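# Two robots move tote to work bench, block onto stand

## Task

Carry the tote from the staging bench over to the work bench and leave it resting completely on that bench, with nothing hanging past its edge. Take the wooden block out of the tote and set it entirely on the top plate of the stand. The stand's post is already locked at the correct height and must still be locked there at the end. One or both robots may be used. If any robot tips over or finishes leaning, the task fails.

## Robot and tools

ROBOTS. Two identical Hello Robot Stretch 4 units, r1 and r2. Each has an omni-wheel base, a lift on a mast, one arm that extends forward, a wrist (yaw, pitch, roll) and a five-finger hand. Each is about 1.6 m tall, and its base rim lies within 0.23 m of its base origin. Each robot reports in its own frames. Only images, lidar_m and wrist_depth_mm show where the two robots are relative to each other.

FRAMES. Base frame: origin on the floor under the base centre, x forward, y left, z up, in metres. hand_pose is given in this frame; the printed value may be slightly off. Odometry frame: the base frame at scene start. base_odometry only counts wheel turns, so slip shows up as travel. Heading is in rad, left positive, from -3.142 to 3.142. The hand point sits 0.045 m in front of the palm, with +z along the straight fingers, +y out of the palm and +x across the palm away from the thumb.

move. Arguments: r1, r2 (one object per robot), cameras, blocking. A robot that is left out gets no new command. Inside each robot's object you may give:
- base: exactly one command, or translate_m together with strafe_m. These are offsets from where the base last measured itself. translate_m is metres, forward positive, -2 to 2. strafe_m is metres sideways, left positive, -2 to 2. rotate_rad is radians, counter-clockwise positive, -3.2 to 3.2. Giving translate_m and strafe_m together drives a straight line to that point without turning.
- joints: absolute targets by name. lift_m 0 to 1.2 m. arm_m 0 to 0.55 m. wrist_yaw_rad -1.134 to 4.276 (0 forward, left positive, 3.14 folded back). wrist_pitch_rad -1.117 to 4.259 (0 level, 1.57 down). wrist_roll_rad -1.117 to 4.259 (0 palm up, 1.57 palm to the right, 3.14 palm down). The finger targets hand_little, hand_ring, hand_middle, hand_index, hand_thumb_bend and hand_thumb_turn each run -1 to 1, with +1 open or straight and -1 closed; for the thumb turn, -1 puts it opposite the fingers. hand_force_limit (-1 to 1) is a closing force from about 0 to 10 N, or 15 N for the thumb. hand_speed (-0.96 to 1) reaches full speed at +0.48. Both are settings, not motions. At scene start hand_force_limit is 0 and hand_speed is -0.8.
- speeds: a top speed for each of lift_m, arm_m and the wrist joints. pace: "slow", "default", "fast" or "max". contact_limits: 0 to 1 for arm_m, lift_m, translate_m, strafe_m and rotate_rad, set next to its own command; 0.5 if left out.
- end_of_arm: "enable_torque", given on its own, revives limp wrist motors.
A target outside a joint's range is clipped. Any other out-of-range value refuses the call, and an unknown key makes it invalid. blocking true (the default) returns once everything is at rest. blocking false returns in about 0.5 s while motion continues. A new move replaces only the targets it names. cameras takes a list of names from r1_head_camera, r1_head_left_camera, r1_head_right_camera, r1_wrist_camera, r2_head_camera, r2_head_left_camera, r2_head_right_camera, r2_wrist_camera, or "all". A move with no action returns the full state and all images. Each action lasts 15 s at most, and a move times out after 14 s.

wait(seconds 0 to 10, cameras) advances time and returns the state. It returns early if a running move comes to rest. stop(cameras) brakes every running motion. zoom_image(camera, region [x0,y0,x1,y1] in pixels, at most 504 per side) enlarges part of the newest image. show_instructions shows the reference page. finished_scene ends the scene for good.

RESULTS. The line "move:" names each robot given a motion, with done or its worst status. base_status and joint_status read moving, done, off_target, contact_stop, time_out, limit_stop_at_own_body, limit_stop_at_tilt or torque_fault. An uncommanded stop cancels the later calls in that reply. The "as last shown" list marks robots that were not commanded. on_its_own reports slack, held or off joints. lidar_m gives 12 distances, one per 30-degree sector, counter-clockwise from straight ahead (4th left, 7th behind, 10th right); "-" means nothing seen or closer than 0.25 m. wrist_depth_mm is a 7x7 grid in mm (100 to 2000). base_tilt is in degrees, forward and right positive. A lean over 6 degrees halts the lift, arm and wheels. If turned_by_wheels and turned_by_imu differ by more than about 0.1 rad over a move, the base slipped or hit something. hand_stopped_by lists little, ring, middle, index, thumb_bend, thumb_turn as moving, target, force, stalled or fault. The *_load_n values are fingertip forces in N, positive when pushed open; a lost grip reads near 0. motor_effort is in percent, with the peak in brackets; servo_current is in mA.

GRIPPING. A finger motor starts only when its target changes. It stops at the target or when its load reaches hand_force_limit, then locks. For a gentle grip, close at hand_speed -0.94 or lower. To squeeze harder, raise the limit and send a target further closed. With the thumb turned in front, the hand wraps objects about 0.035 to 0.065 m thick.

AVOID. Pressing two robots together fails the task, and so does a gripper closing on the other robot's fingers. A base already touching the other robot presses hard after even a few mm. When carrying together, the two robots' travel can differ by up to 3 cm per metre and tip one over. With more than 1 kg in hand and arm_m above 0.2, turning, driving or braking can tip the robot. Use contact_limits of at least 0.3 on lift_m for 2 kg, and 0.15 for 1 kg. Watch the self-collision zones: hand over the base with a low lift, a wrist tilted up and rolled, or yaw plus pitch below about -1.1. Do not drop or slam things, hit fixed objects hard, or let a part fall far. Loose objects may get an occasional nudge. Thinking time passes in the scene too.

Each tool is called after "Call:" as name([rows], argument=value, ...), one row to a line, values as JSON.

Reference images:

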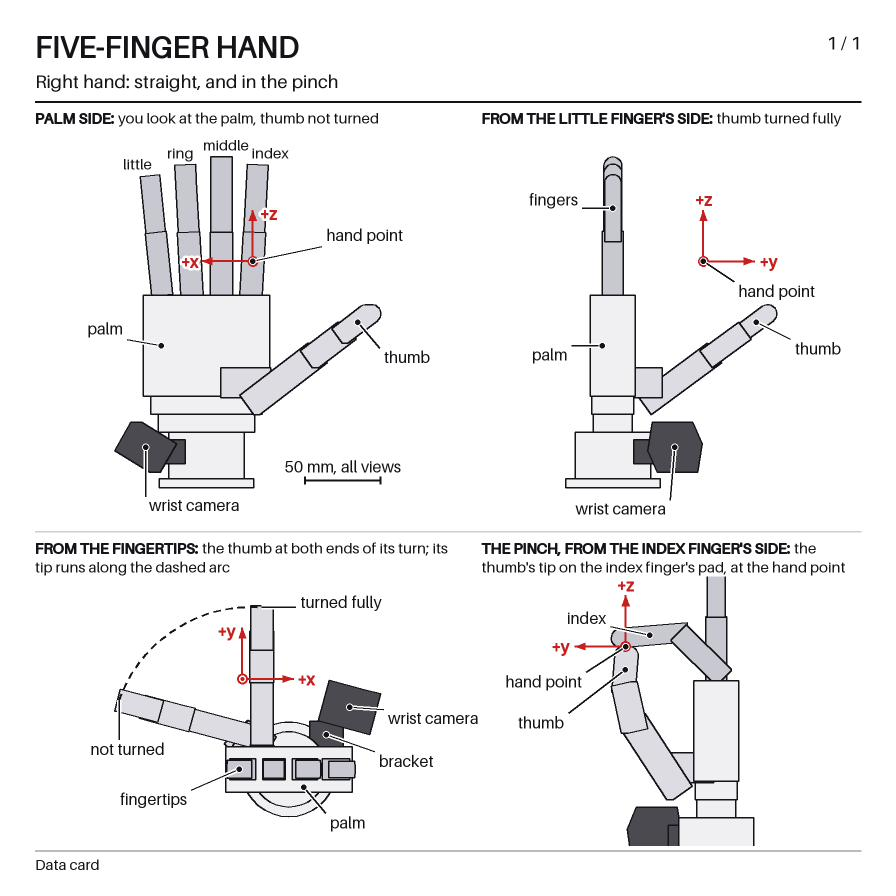

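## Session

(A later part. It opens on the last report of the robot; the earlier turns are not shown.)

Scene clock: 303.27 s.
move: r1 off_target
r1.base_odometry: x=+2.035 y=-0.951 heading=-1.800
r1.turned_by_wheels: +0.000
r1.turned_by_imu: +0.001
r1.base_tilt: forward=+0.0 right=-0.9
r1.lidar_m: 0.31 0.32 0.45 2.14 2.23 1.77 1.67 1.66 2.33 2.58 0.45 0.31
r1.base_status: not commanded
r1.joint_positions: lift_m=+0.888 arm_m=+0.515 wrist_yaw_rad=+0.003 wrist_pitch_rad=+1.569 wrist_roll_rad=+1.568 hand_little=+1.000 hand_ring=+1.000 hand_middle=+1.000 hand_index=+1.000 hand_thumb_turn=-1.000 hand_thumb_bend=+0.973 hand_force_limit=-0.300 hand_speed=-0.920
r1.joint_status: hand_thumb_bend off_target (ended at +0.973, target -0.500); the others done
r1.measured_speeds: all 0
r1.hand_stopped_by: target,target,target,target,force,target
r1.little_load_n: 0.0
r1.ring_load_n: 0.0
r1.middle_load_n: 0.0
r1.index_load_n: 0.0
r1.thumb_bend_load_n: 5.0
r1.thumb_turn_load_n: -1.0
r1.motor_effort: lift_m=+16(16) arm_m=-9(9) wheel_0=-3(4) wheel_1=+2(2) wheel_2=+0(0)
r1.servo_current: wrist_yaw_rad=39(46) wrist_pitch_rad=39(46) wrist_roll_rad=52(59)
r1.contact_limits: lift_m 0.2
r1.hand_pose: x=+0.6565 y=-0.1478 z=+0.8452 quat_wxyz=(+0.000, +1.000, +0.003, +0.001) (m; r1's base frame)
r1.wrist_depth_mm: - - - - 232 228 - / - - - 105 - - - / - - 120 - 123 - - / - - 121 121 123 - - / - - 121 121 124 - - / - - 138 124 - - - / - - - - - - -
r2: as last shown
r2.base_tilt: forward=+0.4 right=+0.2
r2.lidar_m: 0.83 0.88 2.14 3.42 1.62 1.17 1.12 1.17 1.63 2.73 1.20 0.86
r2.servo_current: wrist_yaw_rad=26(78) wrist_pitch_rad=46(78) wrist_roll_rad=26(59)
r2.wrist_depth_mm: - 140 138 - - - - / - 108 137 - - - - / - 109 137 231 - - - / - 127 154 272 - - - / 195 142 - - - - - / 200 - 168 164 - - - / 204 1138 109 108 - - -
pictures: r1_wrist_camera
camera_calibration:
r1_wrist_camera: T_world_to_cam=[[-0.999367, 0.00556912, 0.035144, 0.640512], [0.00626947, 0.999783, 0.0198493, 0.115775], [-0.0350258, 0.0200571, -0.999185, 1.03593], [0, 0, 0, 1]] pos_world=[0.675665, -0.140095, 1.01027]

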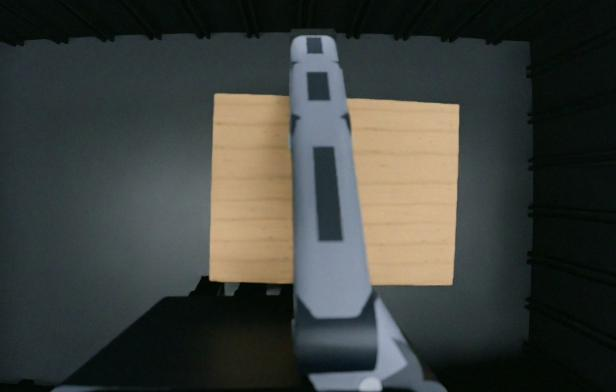

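Call:
move(r1={"joints": {"hand_thumb_bend": 1.0, "hand_speed": -0.8}})

Call:
move(r1="{\"joints\": {\"lift_m\": 0.902}, \"pace\": \"slow\"}}")

Call:
move(r1={"joints": {"hand_thumb_bend": -0.5, "hand_force_limit": -0.3, "hand_speed": -0.92}}, cameras=["r1_wrist_camera"])

Scene clock: 307.93 s.
move: r1 done
r1.base_odometry: x=+2.035 y=-0.951 heading=-1.800
r1.turned_by_wheels: +0.000
r1.turned_by_imu: +0.000
r1.base_tilt: forward=+0.0 right=-0.9
r1.lidar_m: 0.29 0.32 0.45 2.13 2.22 1.76 1.66 1.68 2.32 2.57 0.45 0.31
r1.base_status: not commanded
r1.joint_positions: lift_m=+0.888 arm_m=+0.515 wrist_yaw_rad=+0.003 wrist_pitch_rad=+1.569 wrist_roll_rad=+1.568 hand_little=+1.000 hand_ring=+1.000 hand_middle=+1.000 hand_index=+1.000 hand_thumb_turn=-1.000 hand_thumb_bend=+1.000 hand_force_limit=-0.300 hand_speed=-0.800
r1.joint_status: all done
r1.measured_speeds: all 0
r1.hand_stopped_by: target,target,target,target,target,target
r1.little_load_n: 0.0
r1.ring_load_n: 0.0
r1.middle_load_n: 0.0
r1.index_load_n: 0.0
r1.thumb_bend_load_n: 1.0
r1.thumb_turn_load_n: -0.5
r1.motor_effort: lift_m=+16(16) arm_m=-8(9) wheel_0=-3(3) wheel_1=+2(2) wheel_2=+0(0)
r1.servo_current: wrist_yaw_rad=39(46) wrist_pitch_rad=33(39) wrist_roll_rad=46(59)
r1.contact_limits: lift_m 0.2
r1.hand_pose: x=+0.6565 y=-0.1478 z=+0.8452 quat_wxyz=(+0.000, +1.000, +0.003, +0.001) (m; r1's base frame)
r1.wrist_depth_mm: - - - - 232 229 - / - - - - - - - / - - 120 - 122 - - / - - 120 121 123 - - / - - 120 121 123 - - / - - 138 124 - - - / - - - - - - -
r2: as last shown
r2.turned_by_imu: +0.000
r2.base_tilt: forward=+0.3 right=+0.1
r2.lidar_m: 0.83 0.88 2.14 3.43 1.60 1.17 1.10 1.16 1.62 2.74 1.20 0.86
r2.motor_effort: lift_m=+22(22) arm_m=+4(4) wheel_0=-1(1) wheel_1=+0(1) wheel_2=-1(2)
r2.servo_current: wrist_yaw_rad=59(65) wrist_pitch_rad=52(59) wrist_roll_rad=39(46)
r2.wrist_depth_mm: - 140 138 - - - - / - 108 137 - - - - / - 109 137 232 - - - / - 127 154 273 - - - / 194 142 - - - - - / 200 - 168 165 - - - / 204 1138 108 108 - - -
pictures: none


Scene clock: 314.17 s.
move: r1 off_target
r1.base_odometry: x=+2.035 y=-0.951 heading=-1.800
r1.turned_by_wheels: +0.000
r1.turned_by_imu: +0.001
r1.base_tilt: forward=+0.0 right=-0.9
r1.lidar_m: 0.29 0.32 0.45 2.14 2.24 1.77 1.67 1.69 2.34 2.56 0.42 0.30
r1.base_status: not commanded
r1.joint_positions: lift_m=+0.888 arm_m=+0.515 wrist_yaw_rad=+0.003 wrist_pitch_rad=+1.569 wrist_roll_rad=+1.568 hand_little=+1.000 hand_ring=+1.000 hand_middle=+1.000 hand_index=+1.000 hand_thumb_turn=-1.000 hand_thumb_bend=+0.973 hand_force_limit=-0.300 hand_speed=-0.920
r1.joint_status: hand_thumb_bend off_target (ended at +0.973, target -0.500); the others done
r1.measured_speeds: all 0
r1.hand_stopped_by: target,target,target,target,force,target
r1.little_load_n: 0.0
r1.ring_load_n: 0.0
r1.middle_load_n: 0.0
r1.index_load_n: 0.0
r1.thumb_bend_load_n: 5.0
r1.thumb_turn_load_n: -1.0
r1.motor_effort: lift_m=+15(16) arm_m=-8(9) wheel_0=-3(4) wheel_1=+2(2) wheel_2=+0(0)
r1.servo_current: wrist_yaw_rad=46(46) wrist_pitch_rad=39(39) wrist_roll_rad=52(59)
r1.contact_limits: lift_m 0.2
r1.hand_pose: x=+0.6565 y=-0.1478 z=+0.8452 quat_wxyz=(+0.000, +1.000, +0.003, +0.001) (m; r1's base frame)
r1.wrist_depth_mm: - - - - 232 228 - / - - - 105 - - - / - - 120 - 122 - - / - - 121 121 123 - - / - - 121 121 123 - - / - - 138 124 - - - / - - - - - - -
r2: as last shown
r2.turned_by_imu: +0.001
r2.base_tilt: forward=+0.4 right=+0.2
r2.lidar_m: 0.83 0.87 2.14 3.40 1.59 1.16 1.13 1.16 1.64 2.72 1.21 0.86
r2.motor_effort: lift_m=+22(22) arm_m=+4(4) wheel_0=+0(1) wheel_1=+0(1) wheel_2=-1(2)
r2.servo_current: wrist_yaw_rad=46(78) wrist_pitch_rad=46(78) wrist_roll_rad=33(52)
r2.wrist_depth_mm: - 140 138 - - - - / - 108 137 - - - - / - 109 137 232 - - - / - 126 154 274 - - - / 195 142 - - - - - / 199 - 168 164 - - - / 204 1138 109 108 - - -
pictures: r1_wrist_camera
camera_calibration:
r1_wrist_camera: T_world_to_cam=[[-0.999367, 0.00556912, 0.035144, 0.640512], [0.00626947, 0.999783, 0.0198493, 0.115775], [-0.0350258, 0.0200571, -0.999185, 1.03593], [0, 0, 0, 1]] pos_world=[0.675665, -0.140095, 1.01027]

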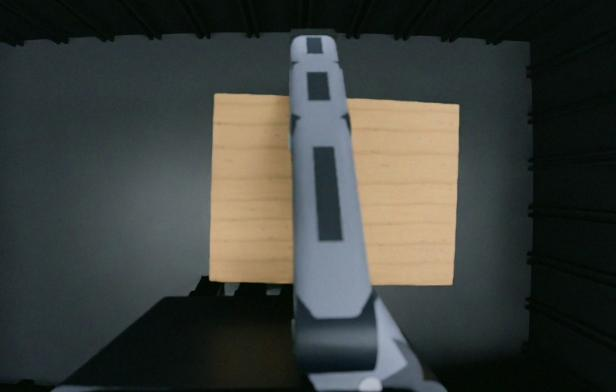

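Call:
move(r1={"joints": {"hand_thumb_bend": 1.0, "hand_speed": -0.8}})

Call:
move(r1={"joints": {"lift_m": 0.904}, "pace": "slow"})

Call:
move(r1={"joints": {"hand_thumb_bend": -0.5, "hand_force_limit": -0.3, "hand_speed": -0.92}}, cameras=["r1_wrist_camera"])

Scene clock: 318.00 s.
move: r1 done
r1.base_odometry: x=+2.035 y=-0.951 heading=-1.800
r1.turned_by_wheels: +0.000
r1.turned_by_imu: +0.000
r1.base_tilt: forward=+0.1 right=-0.9
r1.lidar_m: 0.29 0.32 0.45 2.14 2.23 1.76 1.66 1.66 2.34 2.56 0.45 0.33
r1.base_status: not commanded
r1.joint_positions: lift_m=+0.888 arm_m=+0.515 wrist_yaw_rad=+0.003 wrist_pitch_rad=+1.569 wrist_roll_rad=+1.568 hand_little=+1.000 hand_ring=+1.000 hand_middle=+1.000 hand_index=+1.000 hand_thumb_turn=-1.000 hand_thumb_bend=+1.000 hand_force_limit=-0.300 hand_speed=-0.800
r1.joint_status: all done
r1.measured_speeds: all 0
r1.hand_stopped_by: target,target,target,target,target,target
r1.little_load_n: 0.0
r1.ring_load_n: 0.0
r1.middle_load_n: -0.5
r1.index_load_n: 0.0
r1.thumb_bend_load_n: 1.0
r1.thumb_turn_load_n: -1.0
r1.motor_effort: lift_m=+16(16) arm_m=-8(9) wheel_0=-3(3) wheel_1=+2(2) wheel_2=+0(0)
r1.servo_current: wrist_yaw_rad=33(46) wrist_pitch_rad=33(39) wrist_roll_rad=52(65)
r1.contact_limits: lift_m 0.2
r1.hand_pose: x=+0.6565 y=-0.1478 z=+0.8452 quat_wxyz=(+0.000, +1.000, +0.003, +0.001) (m; r1's base frame)
r1.wrist_depth_mm: - - - - 232 229 - / - - - - - - - / - - 120 - 122 - - / - - 120 121 122 - - / - - 121 121 123 - - / - - 138 124 - - - / - - - - - - -
r2.base_odometry: x=+0.699 y=-1.778 heading=+0.270
r2.turned_by_wheels: +0.000
r2.turned_by_imu: +0.000
r2.base_tilt: forward=+0.3 right=+0.1
r2.lidar_m: 0.83 0.86 2.13 3.40 1.59 1.18 1.12 1.19 1.63 2.74 1.19 0.88
r2.base_status: not commanded
r2.joint_positions: lift_m=+0.273 arm_m=+0.000 wrist_yaw_rad=+3.220 wrist_pitch_rad=+0.005 wrist_roll_rad=+0.000 hand_little=+1.000 hand_ring=+1.000 hand_middle=+1.000 hand_index=+1.000 hand_thumb_turn=+1.000 hand_thumb_bend=+1.000 hand_force_limit=+0.000 hand_speed=-0.800
r2.joint_status: not commanded
r2.measured_speeds: all 0
r2.hand_stopped_by: target,target,target,target,target,target
r2.little_load_n: 0.0
r2.ring_load_n: 0.0
r2.middle_load_n: 0.0
r2.index_load_n: 0.0
r2.thumb_bend_load_n: 0.0
r2.thumb_turn_load_n: 0.0
r2.motor_effort: lift_m=+22(22) arm_m=+4(4) wheel_0=-1(1) wheel_1=+0(1) wheel_2=-2(2)
r2.servo_current: wrist_yaw_rad=33(52) wrist_pitch_rad=26(65) wrist_roll_rad=39(52)
r2.hand_pose: x=-0.0595 y=+0.1004 z=+0.5101 quat_wxyz=(-0.518, -0.520, +0.481, +0.479) (m; r2's base frame)
r2.wrist_depth_mm: - 140 138 - - - - / - 108 137 - - - - / - 109 137 233 - - - / - 127 154 274 - - - / 195 142 - - - - - / 200 - 168 165 - - - / 204 1138 108 108 - - -
pictures: none

Scene clock: 318.87 s.
move: r1 done
r1.base_odometry: x=+2.035 y=-0.951 heading=-1.800
r1.turned_by_wheels: +0.000
r1.turned_by_imu: +0.000
r1.base_tilt: forward=+0.0 right=-0.9
r1.lidar_m: 0.29 0.33 0.45 2.13 2.22 1.76 1.67 1.69 2.32 2.54 0.45 0.32
r1.base_status: not commanded
r1.joint_positions: lift_m=+0.904 arm_m=+0.515 wrist_yaw_rad=+0.003 wrist_pitch_rad=+1.569 wrist_roll_rad=+1.568 hand_little=+1.000 hand_ring=+1.000 hand_middle=+1.000 hand_index=+1.000 hand_thumb_turn=-1.000 hand_thumb_bend=+1.000 hand_force_limit=-0.300 hand_speed=-0.800
r1.joint_status: all done
r1.measured_speeds: all 0
r1.hand_stopped_by: target,target,target,target,target,target
r1.little_load_n: 0.0
r1.ring_load_n: 0.0
r1.middle_load_n: 0.0
r1.index_load_n: 0.0
r1.thumb_bend_load_n: 0.0
r1.thumb_turn_load_n: 0.0
r1.motor_effort: lift_m=+24(26) arm_m=-8(9) wheel_0=-3(4) wheel_1=+2(2) wheel_2=+0(0)
r1.servo_current: wrist_yaw_rad=26(46) wrist_pitch_rad=33(39) wrist_roll_rad=59(59)
r1.hand_pose: x=+0.6565 y=-0.1478 z=+0.8605 quat_wxyz=(+0.000, +1.000, +0.003, +0.001) (m; r1's base frame)
r1.wrist_depth_mm: - 226 - - 234 229 - / - - - 104 - - - / - - 133 - 136 - - / - - 134 135 136 - - / - - 134 - 137 - - / - - 138 124 - - - / - - - - - - -
r2: as last shown
r2.base_tilt: forward=+0.3 right=+0.2
r2.lidar_m: 0.83 0.88 2.13 3.41 1.60 1.18 1.12 1.16 1.63 2.73 1.18 0.87
r2.motor_effort: lift_m=+22(22) arm_m=+3(4) wheel_0=-1(1) wheel_1=+0(1) wheel_2=-2(2)
r2.servo_current: wrist_yaw_rad=39(59) wrist_pitch_rad=52(65) wrist_roll_rad=33(59)
r2.wrist_depth_mm: - 139 138 - - - - / - 108 137 - - - - / - 109 137 233 - - - / - 127 154 273 - - - / 195 142 - - - - - / 200 - 169 165 - - - / 204 1138 109 108 - - -
pictures: none

Scene clock: 325.10 s.
move: r1 off_target
r1.base_odometry: x=+2.035 y=-0.951 heading=-1.800
r1.turned_by_wheels: +0.000
r1.turned_by_imu: +0.001
r1.base_tilt: forward=+0.0 right=-0.9
r1.lidar_m: 0.30 0.32 0.41 2.12 2.23 1.77 1.66 1.68 2.31 2.59 0.44 0.32
r1.base_status: not commanded
r1.joint_positions: lift_m=+0.904 arm_m=+0.515 wrist_yaw_rad=+0.003 wrist_pitch_rad=+1.569 wrist_roll_rad=+1.568 hand_little=+1.000 hand_ring=+1.000 hand_middle=+1.000 hand_index=+1.000 hand_thumb_turn=-1.000 hand_thumb_bend=+0.556 hand_force_limit=-0.300 hand_speed=-0.920
r1.joint_status: hand_thumb_bend off_target (ended at +0.556, target -0.500); the others done
r1.measured_speeds: all 0
r1.hand_stopped_by: target,target,target,target,force,target
r1.little_load_n: 0.0
r1.ring_load_n: 0.0
r1.middle_load_n: 0.0
r1.index_load_n: 0.0
r1.thumb_bend_load_n: 5.5
r1.thumb_turn_load_n: 0.0
r1.motor_effort: lift_m=+23(25) arm_m=-8(9) wheel_0=-3(4) wheel_1=+1(2) wheel_2=+0(0)
r1.servo_current: wrist_yaw_rad=39(46) wrist_pitch_rad=33(39) wrist_roll_rad=59(59)
r1.hand_pose: x=+0.6565 y=-0.1478 z=+0.8605 quat_wxyz=(+0.000, +1.000, +0.003, +0.001) (m; r1's base frame)
r1.wrist_depth_mm: - - - - 232 229 - / - - - - - - - / - - 134 - 137 - - / - - 135 135 137 - - / - - 135 135 138 - - / - - 135 124 - - - / - - - - - - -
r2: as last shown
r2.turned_by_imu: +0.001
r2.lidar_m: 0.83 0.86 2.13 3.40 1.61 1.17 1.12 1.14 1.61 2.73 1.22 0.86
r2.motor_effort: lift_m=+22(22) arm_m=+4(4) wheel_0=+0(1) wheel_1=+0(1) wheel_2=-2(2)
r2.servo_current: wrist_yaw_rad=52(72) wrist_pitch_rad=52(72) wrist_roll_rad=39(52)
r2.wrist_depth_mm: - 140 138 - - - - / - 108 137 - - - - / - 109 136 232 - - - / - 127 154 274 - - - / 195 142 - - - - - / 200 - 169 165 - - - / 204 1160 109 108 - - -
pictures: r1_wrist_camera
camera_calibration:
r1_wrist_camera: T_world_to_cam=[[-0.999367, 0.00556912, 0.035144, 0.639974], [0.00626947, 0.999783, 0.0198493, 0.115472], [-0.0350258, 0.0200571, -0.999185, 1.05121], [0, 0, 0, 1]] pos_world=[0.675665, -0.140095, 1.02557]

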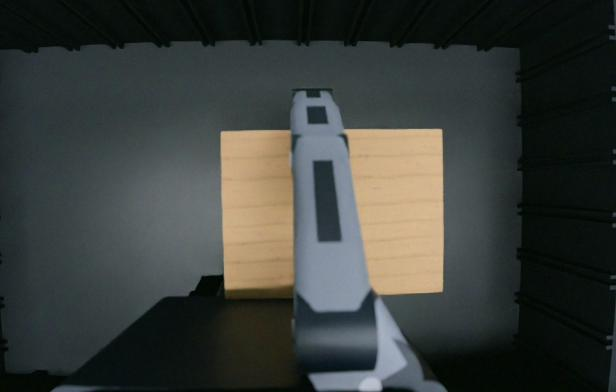

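Call:
move(r1={"joints": {"hand_index": 0.0, "hand_middle": 0.0, "hand_ring": 0.0, "hand_little": 0.0, "hand_force_limit": -0.6, "hand_speed": -0.92}})

Call:
move(r1={"joints": {"hand_thumb_bend": -0.6, "hand_force_limit": 0.3, "hand_speed": -0.92}}, cameras=["r1_wrist_camera"])

Scene clock: 333.27 s.
move: r1 off_target
r1.base_odometry: x=+2.035 y=-0.951 heading=-1.800
r1.turned_by_wheels: +0.000
r1.turned_by_imu: +0.001
r1.base_tilt: forward=+0.0 right=-0.9
r1.lidar_m: 0.30 0.33 0.44 2.13 2.24 1.77 1.66 1.68 2.33 2.56 0.42 0.32
r1.base_status: not commanded
r1.joint_positions: lift_m=+0.904 arm_m=+0.515 wrist_yaw_rad=+0.003 wrist_pitch_rad=+1.569 wrist_roll_rad=+1.568 hand_little=+0.000 hand_ring=+0.867 hand_middle=+0.882 hand_index=+0.867 hand_thumb_turn=-1.000 hand_thumb_bend=+0.557 hand_force_limit=-0.600 hand_speed=-0.920
r1.joint_status: hand_ring off_target (ended at +0.867, target +0.000); hand_middle off_target (ended at +0.882, target +0.000); hand_index off_target (ended at +0.867, target +0.000); the others done
r1.measured_speeds: all 0
r1.hand_stopped_by: target,force,force,force,force,target
r1.little_load_n: 0.0
r1.ring_load_n: 3.5
r1.middle_load_n: 1.0
r1.index_load_n: 4.0
r1.thumb_bend_load_n: 8.5
r1.thumb_turn_load_n: 1.0
r1.motor_effort: lift_m=+23(24) arm_m=-8(9) wheel_0=-3(3) wheel_1=+1(2) wheel_2=+0(0)
r1.servo_current: wrist_yaw_rad=33(46) wrist_pitch_rad=33(46) wrist_roll_rad=52(59)
r1.hand_pose: x=+0.6565 y=-0.1478 z=+0.8605 quat_wxyz=(+0.000, +1.000, +0.003, +0.001) (m; r1's base frame)
r1.wrist_depth_mm: - 225 - - 234 230 - / - - - - - - - / - - 134 - 136 - - / - - 135 135 137 - - / - - 135 135 138 - - / - - 135 124 - - - / - - - - - - -
r2: as last shown
r2.base_tilt: forward=+0.3 right=+0.3
r2.lidar_m: 0.82 0.87 2.14 3.43 1.61 1.18 1.12 1.16 1.59 2.72 1.20 0.87
r2.servo_current: wrist_yaw_rad=52(78) wrist_pitch_rad=46(78) wrist_roll_rad=39(52)
r2.wrist_depth_mm: - 140 138 - - - - / - 108 136 - - - - / - 109 137 232 - - - / - 127 154 274 - - - / 195 142 - - - - - / 199 - 169 165 - - - / 204 1138 109 108 - - -
pictures: none

Scene clock: 333.90 s.
move: r1 off_target
r1.base_odometry: x=+2.035 y=-0.951 heading=-1.800
r1.turned_by_wheels: +0.000
r1.turned_by_imu: +0.000
r1.base_tilt: forward=-0.1 right=-0.8
r1.lidar_m: 0.29 0.32 0.44 2.14 2.22 1.77 1.66 1.65 2.33 2.56 0.46 0.29
r1.base_status: not commanded
r1.joint_positions: lift_m=+0.904 arm_m=+0.515 wrist_yaw_rad=+0.003 wrist_pitch_rad=+1.569 wrist_roll_rad=+1.568 hand_little=+0.000 hand_ring=+0.867 hand_middle=+0.882 hand_index=+0.867 hand_thumb_turn=-1.000 hand_thumb_bend=+0.554 hand_force_limit=+0.300 hand_speed=-0.920
r1.joint_status: hand_thumb_bend off_target (ended at +0.554, target -0.600); the others done
r1.measured_speeds: all 0
r1.hand_stopped_by: target,force,force,force,force,target
r1.little_load_n: 0.0
r1.ring_load_n: 3.5
r1.middle_load_n: 1.5
r1.index_load_n: 4.0
r1.thumb_bend_load_n: 9.5
r1.thumb_turn_load_n: 0.5
r1.motor_effort: lift_m=+23(24) arm_m=-8(9) wheel_0=-3(3) wheel_1=+1(2) wheel_2=+0(0)
r1.servo_current: wrist_yaw_rad=33(52) wrist_pitch_rad=33(39) wrist_roll_rad=52(59)
r1.hand_pose: x=+0.6565 y=-0.1478 z=+0.8605 quat_wxyz=(+0.000, +1.000, +0.003, +0.001) (m; r1's base frame)
r1.wrist_depth_mm: - 225 - - 234 229 - / - - - - - - - / - - 134 - 136 - - / - - 135 135 137 - - / - - 135 136 138 - - / - - 135 124 - - - / - - - - - - -
r2: as last shown
r2.turned_by_imu: +0.000
r2.base_tilt: forward=+0.3 right=+0.1
r2.lidar_m: 0.82 0.86 2.16 3.39 1.58 1.18 1.13 1.16 1.64 2.73 1.19 0.87
r2.motor_effort: lift_m=+22(22) arm_m=+4(4) wheel_0=+0(1) wheel_1=+0(0) wheel_2=-2(2)
r2.servo_current: wrist_yaw_rad=46(59) wrist_pitch_rad=46(52) wrist_roll_rad=39(52)
r2.wrist_depth_mm: - 140 138 - - - - / - 108 136 - - - - / - 109 137 232 - - - / - 127 154 272 - - - / 195 142 - - - - - / 200 - 168 165 - - - / 204 1138 108 108 - - -
pictures: r1_wrist_camera
camera_calibration:
r1_wrist_camera: T_world_to_cam=[[-0.999367, 0.00556912, 0.035144, 0.639974], [0.00626947, 0.999783, 0.0198493, 0.115472], [-0.0350258, 0.0200571, -0.999185, 1.05121], [0, 0, 0, 1]] pos_world=[0.675665, -0.140095, 1.02557]

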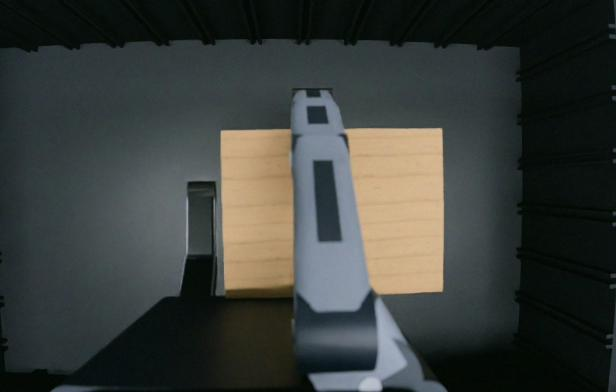

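Call:
move(r1={"joints": {"lift_m": 1.1}, "pace": "slow"}, cameras=["r1_wrist_camera", "r1_head_camera", "r2_head_camera"])

Scene clock: 338.17 s.
move: r1 done
r1.base_odometry: x=+2.035 y=-0.951 heading=-1.800
r1.turned_by_wheels: +0.000
r1.turned_by_imu: +0.001
r1.base_tilt: forward=+0.0 right=-0.8
r1.lidar_m: 0.29 0.32 0.45 2.12 2.22 1.77 1.66 1.65 2.33 2.58 0.43 0.31
r1.base_status: not commanded
r1.joint_positions: lift_m=+1.100 arm_m=+0.515 wrist_yaw_rad=+0.003 wrist_pitch_rad=+1.569 wrist_roll_rad=+1.568 hand_little=+0.000 hand_ring=+0.867 hand_middle=+0.882 hand_index=+0.867 hand_thumb_turn=-1.000 hand_thumb_bend=+0.552 hand_force_limit=+0.300 hand_speed=-0.920
r1.joint_status: all done
r1.measured_speeds: all 0
r1.hand_stopped_by: target,force,force,force,force,target
r1.little_load_n: 0.0
r1.ring_load_n: 0.0
r1.middle_load_n: 0.0
r1.index_load_n: 0.0
r1.thumb_bend_load_n: 0.0
r1.thumb_turn_load_n: 0.0
r1.motor_effort: lift_m=+25(27) arm_m=-8(9) wheel_0=-3(4) wheel_1=+2(2) wheel_2=+0(0)
r1.servo_current: wrist_yaw_rad=39(46) wrist_pitch_rad=33(39) wrist_roll_rad=52(59)
r1.hand_pose: x=+0.6565 y=-0.1478 z=+1.0565 quat_wxyz=(+0.000, +1.000, +0.003, +0.001) (m; r1's base frame)
r1.wrist_depth_mm: - - - - - - - / - - - - - - - / 353 - - - - 370 - / 357 - - 330 - 373 - / 357 - 172 - - 375 - / 362 359 125 124 - - - / - - - - - - -
r2: as last shown
r2.turned_by_imu: +0.001
r2.base_tilt: forward=+0.3 right=+0.2
r2.lidar_m: 0.83 0.87 2.13 3.43 1.62 1.16 1.12 1.17 1.62 2.74 1.18 0.88
r2.middle_load_n: 0.5
r2.motor_effort: lift_m=+22(22) arm_m=+4(4) wheel_0=+0(1) wheel_1=+0(1) wheel_2=-2(2)
r2.servo_current: wrist_yaw_rad=39(78) wrist_pitch_rad=46(65) wrist_roll_rad=46(52)
r2.wrist_depth_mm: - 139 138 - - - - / - 108 136 - - - - / - 109 137 232 - - - / - 127 154 273 - - - / 194 142 - - - - - / 200 - 168 165 - - - / 204 1138 108 108 - - -
pictures: r1_head_camera, r1_wrist_camera, r2_head_camera
camera_calibration:
r1_wrist_camera: T_world_to_cam=[[-0.999367, 0.00556912, 0.035144, 0.63309], [0.00626947, 0.999783, 0.0198493, 0.111583], [-0.0350258, 0.0200571, -0.999185, 1.24695], [0, 0, 0, 1]] pos_world=[0.675665, -0.140095, 1.22147]

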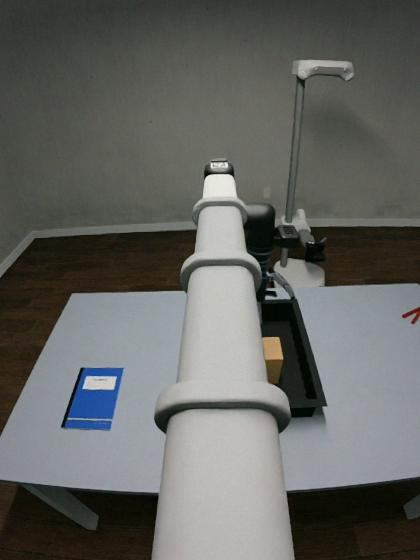

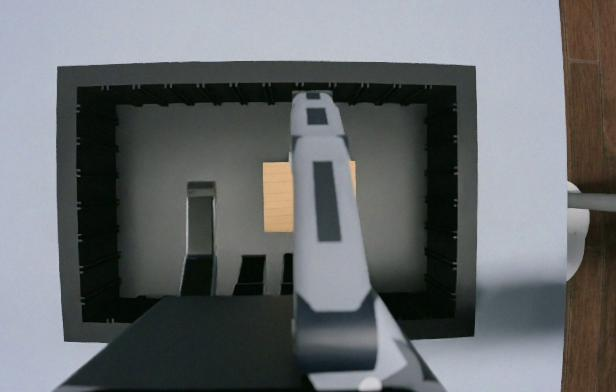

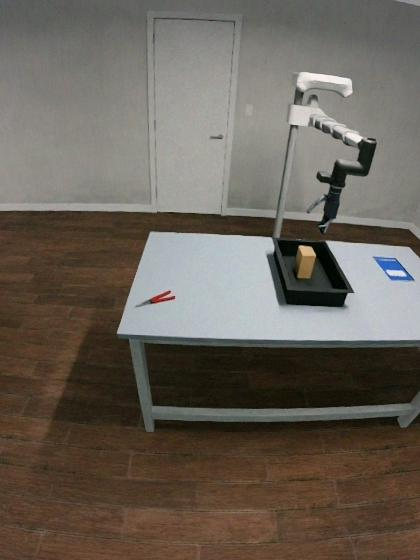

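Call:
move(r1={"joints": {"hand_thumb_bend": 1.0, "hand_index": 1.0, "hand_middle": 1.0, "hand_ring": 1.0, "hand_little": 1.0, "hand_speed": 0.0, "wrist_yaw_rad": 1.57, "wrist_pitch_rad": 0.785, "wrist_roll_rad": 3.14}}, cameras=["r1_wrist_camera", "r1_head_camera", "r2_head_camera"])

Scene clock: 361.00 s.
move: r1 done
r1.base_odometry: x=+2.035 y=-0.951 heading=-1.800
r1.turned_by_wheels: +0.000
r1.turned_by_imu: +0.001
r1.base_tilt: forward=+0.1 right=-0.8
r1.lidar_m: 0.30 0.32 0.46 2.15 2.24 1.77 1.66 1.68 2.32 2.56 0.44 0.32
r1.base_status: not commanded
r1.joint_positions: lift_m=+1.100 arm_m=+0.515 wrist_yaw_rad=+1.567 wrist_pitch_rad=+0.791 wrist_roll_rad=+3.137 hand_little=+1.000 hand_ring=+1.000 hand_middle=+1.000 hand_index=+1.000 hand_thumb_turn=-1.000 hand_thumb_bend=+1.000 hand_force_limit=+0.300 hand_speed=+0.000
r1.joint_status: all done
r1.measured_speeds: all 0
r1.hand_stopped_by: target,target,target,target,target,target
r1.little_load_n: 0.0
r1.ring_load_n: 0.0
r1.middle_load_n: 0.0
r1.index_load_n: 0.0
r1.thumb_bend_load_n: 0.0
r1.thumb_turn_load_n: 0.0
r1.motor_effort: lift_m=+24(25) arm_m=-7(8) wheel_0=-2(4) wheel_1=+1(2) wheel_2=+0(0)
r1.servo_current: wrist_yaw_rad=39(150) wrist_pitch_rad=46(117) wrist_roll_rad=52(111)
r1.hand_pose: x=+0.7435 y=+0.1127 z=+1.0781 quat_wxyz=(-0.380, +0.925, +0.000, +0.002) (m; r1's base frame)
r1.wrist_depth_mm: - - - - - - - / 1308 - - 103 - - - / 1464 - - - - - - / 1661 1756 - - - - 1808 / 1983 - - - - - - / - - 138 124 - - - / - - - - - - -
r2: as last shown
r2.base_tilt: forward=+0.4 right=+0.1
r2.lidar_m: 0.82 0.89 2.14 3.42 1.61 1.18 1.12 1.18 1.62 2.72 1.18 0.88
r2.middle_load_n: 0.0
r2.index_load_n: 0.5
r2.motor_effort: lift_m=+22(22) arm_m=+4(4) wheel_0=+0(1) wheel_1=+0(0) wheel_2=-2(2)
r2.servo_current: wrist_yaw_rad=52(59) wrist_pitch_rad=52(59) wrist_roll_rad=46(52)
r2.wrist_depth_mm: - 140 138 - - - - / - 108 136 - - - - / - 109 137 233 - - - / - 127 154 273 - - - / 195 142 - - - - - / 200 - 169 164 - - - / 204 1160 108 108 - - -
pictures: r1_head_camera, r1_wrist_camera, r2_head_camera
camera_calibration:
r1_wrist_camera: T_world_to_cam=[[-0.999352, -0.0174195, 0.0315043, 0.724282], [0.0104725, 0.69661, 0.717373, -0.87083], [-0.0344425, 0.717238, -0.695976, 0.86058], [0, 0, 0, 1]] pos_world=[0.762572, 0.00200458, 1.20084]

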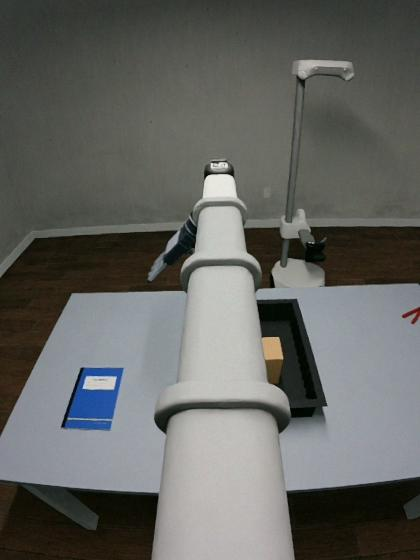

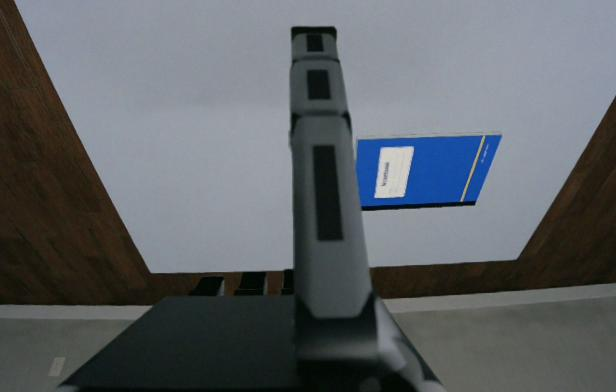

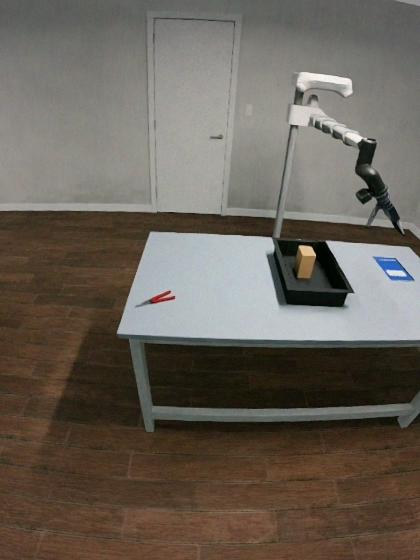

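Call:
move(r1={"base": {"strafe_m": -0.244}, "joints": {"arm_m": 0.4065}, "pace": "slow"}, cameras=["r1_wrist_camera", "r1_head_camera"])

Scene clock: 369.27 s.
move: r1 done
r1.base_odometry: x=+1.798 y=-0.895 heading=-1.800
r1.turned_by_wheels: +0.000
r1.turned_by_imu: +0.001
r1.base_tilt: forward=+0.0 right=-1.0
r1.lidar_m: 0.30 0.32 0.45 2.39 2.46 1.74 1.64 1.68 2.32 2.33 0.45 0.32
r1.base_status: done
r1.joint_positions: lift_m=+1.100 arm_m=+0.407 wrist_yaw_rad=+1.567 wrist_pitch_rad=+0.791 wrist_roll_rad=+3.138 hand_little=+1.000 hand_ring=+1.000 hand_middle=+1.000 hand_index=+1.000 hand_thumb_turn=-1.000 hand_thumb_bend=+1.000 hand_force_limit=+0.300 hand_speed=+0.000
r1.joint_status: all done
r1.measured_speeds: all 0
r1.hand_stopped_by: target,target,target,target,target,target
r1.little_load_n: 0.0
r1.ring_load_n: 0.0
r1.middle_load_n: 0.0
r1.index_load_n: 0.0
r1.thumb_bend_load_n: 0.0
r1.thumb_turn_load_n: 0.0
r1.motor_effort: lift_m=+24(25) arm_m=-8(10) wheel_0=+2(12) wheel_1=-2(10) wheel_2=+0(2)
r1.servo_current: wrist_yaw_rad=39(46) wrist_pitch_rad=39(46) wrist_roll_rad=52(59)
r1.hand_pose: x=+0.6350 y=+0.1127 z=+1.0782 quat_wxyz=(-0.380, +0.925, +0.000, +0.001) (m; r1's base frame)
r1.wrist_depth_mm: 334 - - 296 - 345 - / 366 - - 106 - - 1366 / - 415 421 - - - 1537 / 1756 - - - - - 1808 / 1983 - - - - - - / - - 138 124 - - - / - - - - - - -
r2: as last shown
r2.base_tilt: forward=+0.4 right=+0.2
r2.lidar_m: 0.82 0.87 2.14 3.39 1.62 1.18 1.11 1.18 1.61 2.73 1.17 0.87
r2.index_load_n: 0.0
r2.motor_effort: lift_m=+22(22) arm_m=+4(4) wheel_0=+0(1) wheel_1=+0(1) wheel_2=-1(2)
r2.servo_current: wrist_yaw_rad=33(72) wrist_pitch_rad=46(72) wrist_roll_rad=46(52)
r2.wrist_depth_mm: - 139 138 - - - - / - 108 137 - - - - / - 109 137 232 - - - / - 126 154 272 - - - / 195 142 - - - - - / 200 - 169 165 - - - / 204 1138 108 108 - - -
pictures: r1_head_camera, r1_wrist_camera
camera_calibration:
r1_wrist_camera: T_world_to_cam=[[-0.999347, -0.0174221, 0.0316455, 0.61578], [0.010572, 0.696612, 0.71737, -0.869756], [-0.0345428, 0.717236, -0.695973, 0.856909], [0, 0, 0, 1]] pos_world=[0.654173, 0.00200459, 1.20084]

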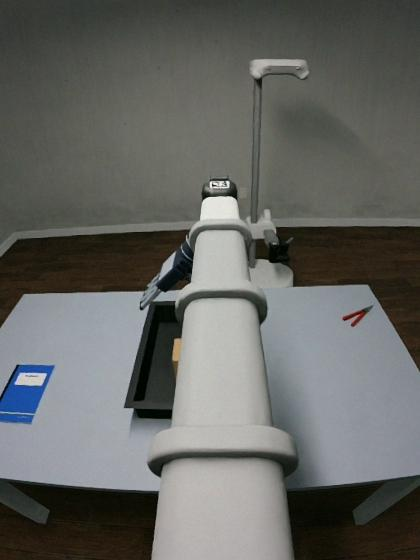

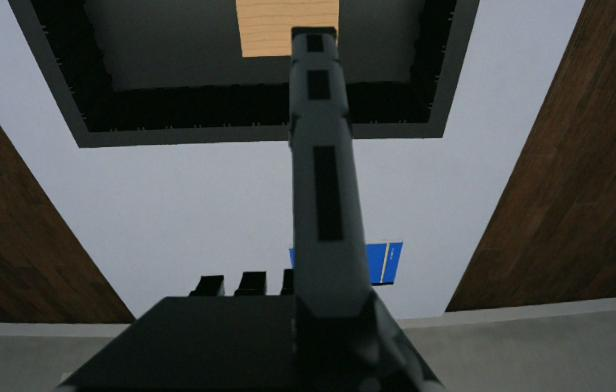

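Call:
move(r1={"joints": {"lift_m": 0.9, "hand_thumb_bend": 0.72}, "pace": "slow", "contact_limits": {"lift_m": 0.2}}, cameras=["r1_wrist_camera", "r1_head_camera", "r2_head_camera"])

Scene clock: 380.87 s.
move: r1 done
r1.base_odometry: x=+1.798 y=-0.895 heading=-1.800
r1.turned_by_wheels: +0.000
r1.turned_by_imu: +0.001
r1.base_tilt: forward=+0.0 right=-0.9
r1.lidar_m: 0.31 0.33 0.44 2.40 2.45 1.75 1.64 1.69 2.34 2.33 0.45 0.32
r1.base_status: not commanded
r1.joint_positions: lift_m=+0.900 arm_m=+0.407 wrist_yaw_rad=+1.567 wrist_pitch_rad=+0.791 wrist_roll_rad=+3.138 hand_little=+1.000 hand_ring=+1.000 hand_middle=+1.000 hand_index=+1.000 hand_thumb_turn=-1.000 hand_thumb_bend=+0.720 hand_force_limit=+0.300 hand_speed=+0.000
r1.joint_status: all done
r1.measured_speeds: all 0
r1.hand_stopped_by: target,target,target,target,target,target
r1.little_load_n: 0.0
r1.ring_load_n: 0.0
r1.middle_load_n: 0.0
r1.index_load_n: 0.0
r1.thumb_bend_load_n: 0.0
r1.thumb_turn_load_n: 0.0
r1.motor_effort: lift_m=+18(24) arm_m=-8(8) wheel_0=+2(2) wheel_1=-2(2) wheel_2=+0(0)
r1.servo_current: wrist_yaw_rad=33(46) wrist_pitch_rad=39(46) wrist_roll_rad=59(59)
r1.contact_limits: lift_m 0.2
r1.hand_pose: x=+0.6350 y=+0.1127 z=+0.8787 quat_wxyz=(-0.380, +0.925, +0.000, +0.001) (m; r1's base frame)
r1.wrist_depth_mm: - - 198 196 - - - / - - 164 150 - - - / - - 139 139 - - - / - - 154 154 - 271 217 / 290 290 175 - - 270 - / - 270 138 124 - - - / - - - - - - -
r2.base_odometry: x=+0.699 y=-1.778 heading=+0.270
r2.turned_by_wheels: +0.000
r2.turned_by_imu: +0.001
r2.base_tilt: forward=+0.4 right=+0.2
r2.lidar_m: 0.82 0.88 2.13 3.42 1.62 1.16 1.13 1.16 1.62 2.74 1.19 0.86
r2.base_status: not commanded
r2.joint_positions: lift_m=+0.273 arm_m=+0.000 wrist_yaw_rad=+3.220 wrist_pitch_rad=+0.005 wrist_roll_rad=+0.000 hand_little=+1.000 hand_ring=+1.000 hand_middle=+1.000 hand_index=+1.000 hand_thumb_turn=+1.000 hand_thumb_bend=+1.000 hand_force_limit=+0.000 hand_speed=-0.800
r2.joint_status: not commanded
r2.measured_speeds: all 0
r2.hand_stopped_by: target,target,target,target,target,target
r2.little_load_n: 0.0
r2.ring_load_n: 0.0
r2.middle_load_n: 0.0
r2.index_load_n: 0.0
r2.thumb_bend_load_n: 0.0
r2.thumb_turn_load_n: 0.0
r2.motor_effort: lift_m=+22(22) arm_m=+4(4) wheel_0=+0(1) wheel_1=+0(1) wheel_2=-1(2)
r2.servo_current: wrist_yaw_rad=46(65) wrist_pitch_rad=46(65) wrist_roll_rad=39(52)
r2.hand_pose: x=-0.0595 y=+0.1004 z=+0.5101 quat_wxyz=(-0.518, -0.520, +0.481, +0.479) (m; r2's base frame)
r2.wrist_depth_mm: - 140 138 - - - - / - 108 137 - - - - / - 109 137 233 - - - / - 127 154 273 - - - / 195 142 - - - - - / 199 - 168 165 - - - / 204 1138 109 108 - - -
pictures: r1_head_camera, r1_wrist_camera, r2_head_camera
camera_calibration:
r1_wrist_camera: T_world_to_cam=[[-0.999347, -0.0174221, 0.0316455, 0.622093], [0.010572, 0.696612, 0.71737, -0.726641], [-0.0345428, 0.717236, -0.695973, 0.718062], [0, 0, 0, 1]] pos_world=[0.654173, 0.00200459, 1.00134]

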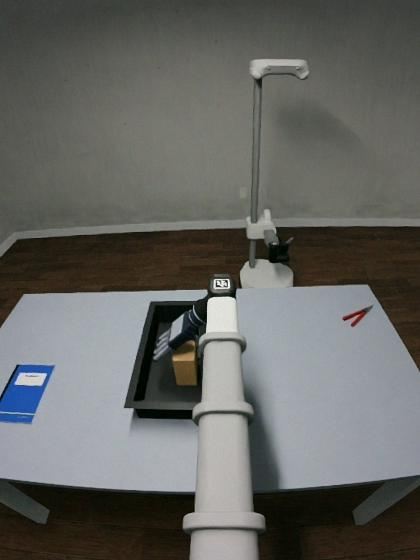

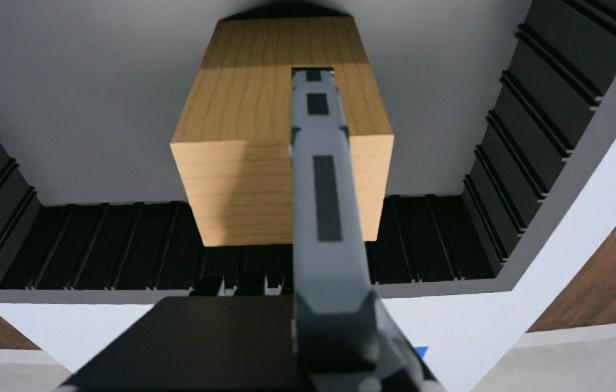

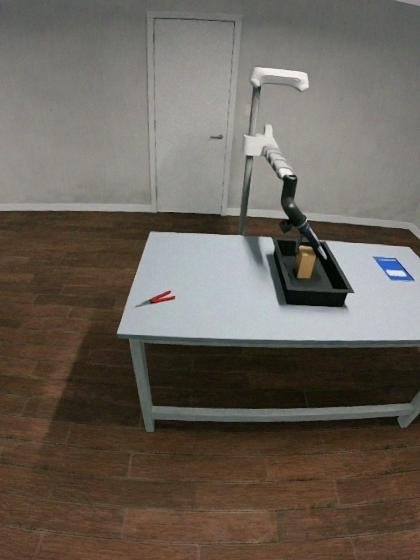

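Call:
move(r1={"joints": {"lift_m": 0.876, "hand_thumb_bend": 0.6}, "pace": "slow", "contact_limits": {"lift_m": 0.1}})

Call:
move(r1={"joints": {"hand_thumb_bend": 0.2, "hand_force_limit": -0.6, "hand_speed": -0.92}}, cameras=["r1_wrist_camera"])

Scene clock: 394.73 s.
move: r1 done
r1.base_odometry: x=+1.798 y=-0.895 heading=-1.800
r1.turned_by_wheels: +0.000
r1.turned_by_imu: +0.000
r1.base_tilt: forward=+0.1 right=-0.9
r1.lidar_m: 0.30 0.33 0.45 2.40 2.47 1.75 1.62 1.69 2.35 2.34 0.46 0.32
r1.base_status: not commanded
r1.joint_positions: lift_m=+0.876 arm_m=+0.407 wrist_yaw_rad=+1.567 wrist_pitch_rad=+0.791 wrist_roll_rad=+3.138 hand_little=+1.000 hand_ring=+1.000 hand_middle=+1.000 hand_index=+1.000 hand_thumb_turn=-1.000 hand_thumb_bend=+0.600 hand_force_limit=+0.300 hand_speed=+0.000
r1.joint_status: all done
r1.measured_speeds: all 0
r1.hand_stopped_by: target,target,target,target,target,target
r1.little_load_n: 0.0
r1.ring_load_n: 0.0
r1.middle_load_n: 0.0
r1.index_load_n: 0.0
r1.thumb_bend_load_n: 0.5
r1.thumb_turn_load_n: 0.0
r1.motor_effort: lift_m=+18(19) arm_m=-8(8) wheel_0=+2(2) wheel_1=-2(2) wheel_2=+0(0)
r1.servo_current: wrist_yaw_rad=39(39) wrist_pitch_rad=46(46) wrist_roll_rad=52(59)
r1.contact_limits: lift_m 0.1
r1.hand_pose: x=+0.6350 y=+0.1127 z=+0.8547 quat_wxyz=(-0.380, +0.925, +0.000, +0.001) (m; r1's base frame)
r1.wrist_depth_mm: - - 199 196 - - - / - - 165 163 - - - / - - 135 126 134 - - / - - 123 122 122 270 - / 290 290 140 141 - 265 - / 260 259 138 125 - 264 - / - - - - - - -
r2: as last shown
r2.turned_by_imu: +0.000
r2.base_tilt: forward=+0.3 right=+0.2
r2.lidar_m: 0.82 0.87 2.14 3.40 1.60 1.18 1.12 1.16 1.59 2.74 1.20 0.88
r2.motor_effort: lift_m=+22(22) arm_m=+4(4) wheel_0=-1(1) wheel_1=-1(1) wheel_2=-2(2)
r2.servo_current: wrist_yaw_rad=39(59) wrist_pitch_rad=33(72) wrist_roll_rad=39(46)
r2.wrist_depth_mm: - 140 138 - - - - / - 108 136 - - - - / - 109 136 232 - - - / - 127 154 273 - - - / 195 142 - - - - - / 199 - 168 165 - - - / 204 1138 109 108 - - -
pictures: none

Scene clock: 396.57 s.
move: r1 off_target
r1.base_odometry: x=+1.798 y=-0.895 heading=-1.800
r1.turned_by_wheels: +0.000
r1.turned_by_imu: +0.000
r1.base_tilt: forward=+0.0 right=-0.9
r1.lidar_m: 0.30 0.33 0.46 2.41 2.45 1.76 1.64 1.70 2.32 2.34 0.45 0.33
r1.base_status: not commanded
r1.joint_positions: lift_m=+0.876 arm_m=+0.407 wrist_yaw_rad=+1.567 wrist_pitch_rad=+0.791 wrist_roll_rad=+3.138 hand_little=+1.000 hand_ring=+1.000 hand_middle=+1.000 hand_index=+1.000 hand_thumb_turn=-1.000 hand_thumb_bend=+0.479 hand_force_limit=-0.600 hand_speed=-0.920
r1.joint_status: hand_thumb_bend off_target (ended at +0.479, target +0.200); the others done
r1.measured_speeds: all 0
r1.hand_stopped_by: target,target,target,target,force,target
r1.little_load_n: 0.0
r1.ring_load_n: 0.0
r1.middle_load_n: 0.0
r1.index_load_n: 0.0
r1.thumb_bend_load_n: 2.5
r1.thumb_turn_load_n: 0.0
r1.motor_effort: lift_m=+18(18) arm_m=-8(9) wheel_0=+1(2) wheel_1=-2(2) wheel_2=+0(0)
r1.servo_current: wrist_yaw_rad=39(46) wrist_pitch_rad=39(46) wrist_roll_rad=52(59)
r1.contact_limits: lift_m 0.1
r1.hand_pose: x=+0.6350 y=+0.1127 z=+0.8547 quat_wxyz=(-0.380, +0.925, +0.000, +0.001) (m; r1's base frame)
r1.wrist_depth_mm: - - - - - - - / - - 175 176 - - - / - - 144 135 146 - - / - - 126 127 128 270 - / 290 286 140 141 - 265 - / 259 258 138 124 - 264 - / - - - - - - -
r2: as last shown
r2.base_tilt: forward=+0.4 right=+0.2
r2.lidar_m: 0.82 0.88 2.11 3.42 1.60 1.18 1.12 1.18 1.63 2.73 1.18 0.88
r2.index_load_n: 0.5
r2.motor_effort: lift_m=+22(22) arm_m=+4(4) wheel_0=+0(1) wheel_1=+0(1) wheel_2=-2(2)
r2.servo_current: wrist_yaw_rad=52(65) wrist_pitch_rad=52(65) wrist_roll_rad=39(59)
r2.wrist_depth_mm: - 139 138 - - - - / - 108 137 - - - - / - 109 137 233 - - - / - 127 154 273 - - - / 195 142 - - - - - / 199 - 168 165 - - - / 204 1138 108 108 - - -
pictures: r1_wrist_camera
camera_calibration:
r1_wrist_camera: T_world_to_cam=[[-0.999347, -0.0174221, 0.0316455, 0.622853], [0.010572, 0.696612, 0.71737, -0.709424], [-0.0345428, 0.717236, -0.695973, 0.701359], [0, 0, 0, 1]] pos_world=[0.654173, 0.00200459, 0.977336]

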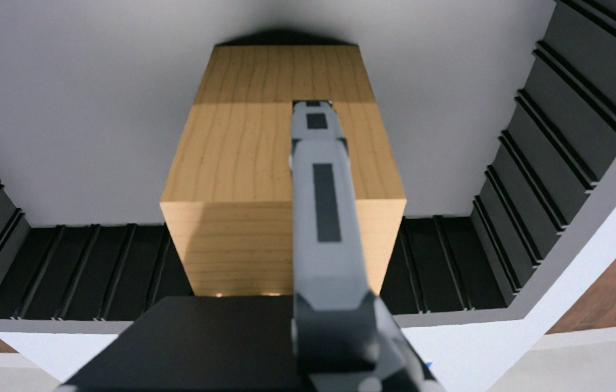

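Call:
move(r1={"joints": {"hand_index": -0.2, "hand_middle": -0.2, "hand_ring": -0.2, "hand_force_limit": -0.3, "hand_speed": -0.9}}, cameras=["r1_wrist_camera"])

Scene clock: 402.63 s.
move: r1 off_target
r1.base_odometry: x=+1.798 y=-0.895 heading=-1.800
r1.turned_by_wheels: +0.000
r1.turned_by_imu: +0.001
r1.base_tilt: forward=+0.1 right=-0.9
r1.lidar_m: 0.29 0.34 0.45 2.40 2.45 1.76 1.63 1.70 2.32 2.33 0.46 0.32
r1.base_status: not commanded
r1.joint_positions: lift_m=+0.876 arm_m=+0.407 wrist_yaw_rad=+1.567 wrist_pitch_rad=+0.787 wrist_roll_rad=+3.138 hand_little=+1.000 hand_ring=+0.323 hand_middle=+0.341 hand_index=+0.340 hand_thumb_turn=-1.000 hand_thumb_bend=+0.516 hand_force_limit=-0.300 hand_speed=-0.900
r1.joint_status: hand_ring off_target (ended at +0.323, target -0.200); hand_middle off_target (ended at +0.341, target -0.200); hand_index off_target (ended at +0.340, target -0.200); the others done
r1.measured_speeds: all 0
r1.hand_stopped_by: target,force,force,force,force,target
r1.little_load_n: 0.0
r1.ring_load_n: 6.5
r1.middle_load_n: 4.5
r1.index_load_n: 4.0
r1.thumb_bend_load_n: 47.5
r1.thumb_turn_load_n: 3.0
r1.motor_effort: lift_m=+18(18) arm_m=-8(8) wheel_0=+2(2) wheel_1=-2(2) wheel_2=+0(0)
r1.servo_current: wrist_yaw_rad=46(52) wrist_pitch_rad=39(46) wrist_roll_rad=59(65)
r1.contact_limits: lift_m 0.1
r1.hand_pose: x=+0.6350 y=+0.1135 z=+0.8551 quat_wxyz=(-0.382, +0.924, +0.000, +0.001) (m; r1's base frame)
r1.wrist_depth_mm: - - 197 198 - - - / - - 162 163 - - - / - - 132 124 135 - - / - - 122 122 124 265 - / - 294 142 143 - 268 220 / 253 253 138 124 - 259 - / - - - - - - -
r2: as last shown
r2.turned_by_imu: +0.001
r2.base_tilt: forward=+0.3 right=+0.1
r2.lidar_m: 0.83 0.90 2.13 3.40 1.61 1.17 1.12 1.17 1.61 2.72 1.20 0.88
r2.servo_current: wrist_yaw_rad=33(78) wrist_pitch_rad=39(72) wrist_roll_rad=33(52)
r2.wrist_depth_mm: - 139 138 - - - - / - 108 137 - - - - / - 109 137 232 - - - / - 127 154 273 - - - / 195 142 - - - - - / 200 - 168 165 - - - / 204 1138 109 108 - - -
pictures: r1_wrist_camera
camera_calibration:
r1_wrist_camera: T_world_to_cam=[[-0.999345, -0.0174074, 0.0317211, 0.622783], [0.0107709, 0.693818, 0.72007, -0.712383], [-0.0345432, 0.71994, -0.693176, 0.698413], [0, 0, 0, 1]] pos_world=[0.654173, 0.00229006, 0.977334]

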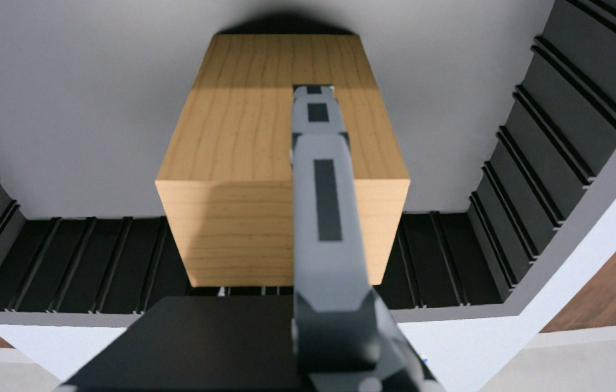

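Call:
move(r1={"joints": {"hand_thumb_bend": 0.54, "hand_speed": -0.9}})

Scene clock: 406.53 s.
move: r1 done
r1.base_odometry: x=+1.798 y=-0.895 heading=-1.800
r1.turned_by_wheels: +0.000
r1.turned_by_imu: +0.000
r1.base_tilt: forward=+0.1 right=-1.0
r1.lidar_m: 0.29 0.33 0.46 2.38 2.46 1.76 1.63 1.69 2.33 2.34 0.45 0.33
r1.base_status: not commanded
r1.joint_positions: lift_m=+0.876 arm_m=+0.407 wrist_yaw_rad=+1.567 wrist_pitch_rad=+0.787 wrist_roll_rad=+3.138 hand_little=+1.000 hand_ring=+0.323 hand_middle=+0.341 hand_index=+0.340 hand_thumb_turn=-1.000 hand_thumb_bend=+0.548 hand_force_limit=-0.300 hand_speed=-0.900
r1.joint_status: all done
r1.measured_speeds: all 0
r1.hand_stopped_by: target,force,force,force,force,target
r1.little_load_n: 0.0
r1.ring_load_n: 5.0
r1.middle_load_n: 3.0
r1.index_load_n: 2.5
r1.thumb_bend_load_n: 31.5
r1.thumb_turn_load_n: 2.0
r1.motor_effort: lift_m=+18(18) arm_m=-8(8) wheel_0=+2(2) wheel_1=-2(2) wheel_2=+0(0)
r1.servo_current: wrist_yaw_rad=39(39) wrist_pitch_rad=39(39) wrist_roll_rad=52(59)
r1.contact_limits: lift_m 0.1
r1.hand_pose: x=+0.6350 y=+0.1135 z=+0.8551 quat_wxyz=(-0.382, +0.924, +0.000, +0.001) (m; r1's base frame)
r1.wrist_depth_mm: - - 197 198 - - - / - - 161 162 - - - / - - 132 124 134 - - / - - 122 122 121 265 - / - 293 142 143 - 268 220 / 253 253 138 125 - 257 - / - - - - - - -
r2: as last shown
r2.turned_by_imu: +0.000
r2.base_tilt: forward=+0.4 right=+0.2
r2.lidar_m: 0.83 0.87 2.14 3.41 1.61 1.16 1.12 1.17 1.63 2.73 1.21 0.87
r2.index_load_n: 0.0
r2.thumb_bend_load_n: 0.5
r2.motor_effort: lift_m=+22(22) arm_m=+4(4) wheel_0=+0(1) wheel_1=+0(1) wheel_2=-1(2)
r2.servo_current: wrist_yaw_rad=59(65) wrist_pitch_rad=59(65) wrist_roll_rad=46(46)
r2.wrist_depth_mm: - 140 138 - - - - / - 108 137 - - - - / - 109 137 233 - - - / - 127 154 274 - - - / 195 142 - - - - - / 199 - 169 165 - - - / 204 1138 108 108 - - -
pictures: none

Call:
move(r1={"joints": {"lift_m": 0.93}, "pace": "slow"}, cameras=["r1_wrist_camera", "r2_head_camera"])

Call:
zoom_image(camera="r2_head_camera", region=[220, 130, 380, 320])

Scene clock: 410.23 s.
move: r1 done
r1.base_odometry: x=+1.798 y=-0.895 heading=-1.800
r1.turned_by_wheels: +0.000
r1.turned_by_imu: +0.000
r1.base_tilt: forward=+0.0 right=-1.0
r1.lidar_m: 0.30 0.33 0.45 2.39 2.46 1.77 1.63 1.69 2.35 2.30 0.46 0.32
r1.base_status: not commanded
r1.joint_positions: lift_m=+0.930 arm_m=+0.407 wrist_yaw_rad=+1.567 wrist_pitch_rad=+0.787 wrist_roll_rad=+3.138 hand_little=+1.000 hand_ring=+0.323 hand_middle=+0.341 hand_index=+0.340 hand_thumb_turn=-1.000 hand_thumb_bend=+0.548 hand_force_limit=-0.300 hand_speed=-0.900
r1.joint_status: all done
r1.measured_speeds: all 0
r1.hand_stopped_by: target,force,force,force,force,target
r1.little_load_n: 0.0
r1.ring_load_n: 5.0
r1.middle_load_n: 3.0
r1.index_load_n: 2.5
r1.thumb_bend_load_n: 32.0
r1.thumb_turn_load_n: 2.0
r1.motor_effort: lift_m=+26(28) arm_m=-8(8) wheel_0=+2(2) wheel_1=-2(2) wheel_2=+0(0)
r1.servo_current: wrist_yaw_rad=33(46) wrist_pitch_rad=33(46) wrist_roll_rad=46(59)
r1.hand_pose: x=+0.6350 y=+0.1133 z=+0.9084 quat_wxyz=(-0.382, +0.924, +0.000, +0.001) (m; r1's base frame)
r1.wrist_depth_mm: - - 187 198 - - - / - - 161 162 - - - / - - 132 124 134 255 218 / - 315 122 123 124 264 - / 290 296 142 143 - 297 - / - - 138 125 - - - / - - - - - - -
r2: as last shown
r2.lidar_m: 0.81 0.88 2.13 3.41 1.61 1.17 1.12 1.18 1.61 2.72 1.20 0.86
r2.thumb_bend_load_n: 0.0
r2.motor_effort: lift_m=+22(22) arm_m=+4(4) wheel_0=+0(1) wheel_1=+0(1) wheel_2=-2(2)
r2.servo_current: wrist_yaw_rad=46(78) wrist_pitch_rad=39(65) wrist_roll_rad=39(52)
r2.wrist_depth_mm: - 140 138 - - - - / - 108 136 - - - - / - 109 137 233 - - - / - 127 154 273 - - - / 195 142 - - - - - / 199 - 169 165 - - - / 204 1138 109 108 - - -
pictures: r1_wrist_camera, r2_head_camera
camera_calibration:
r1_wrist_camera: T_world_to_cam=[[-0.999345, -0.017389, 0.0317319, 0.621076], [0.0107719, 0.694225, 0.719677, -0.750364], [-0.0345436, 0.719548, -0.693584, 0.73592], [0, 0, 0, 1]] pos_world=[0.654173, 0.00219218, 1.03073]

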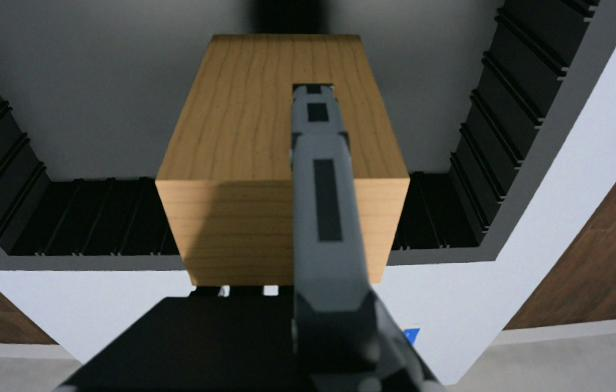

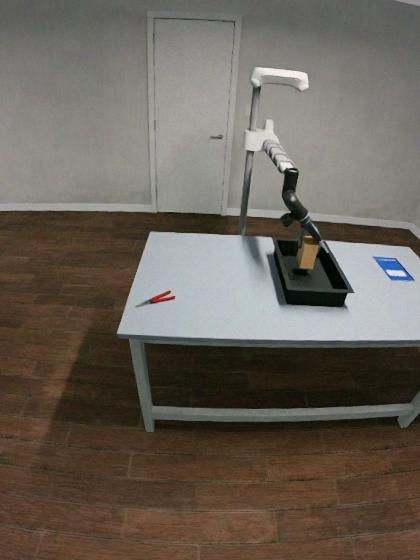

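Scaled by 2.653 from the camera's 420x560 image, which has a finer 1200x1600 frame.

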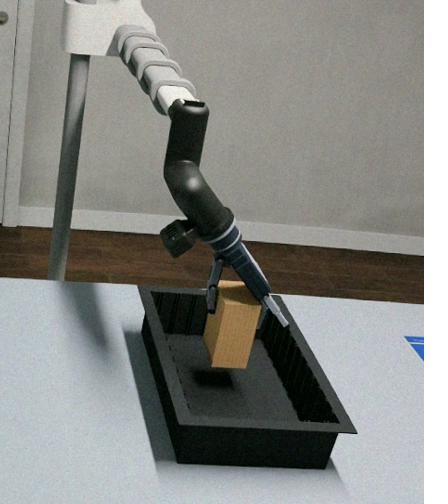

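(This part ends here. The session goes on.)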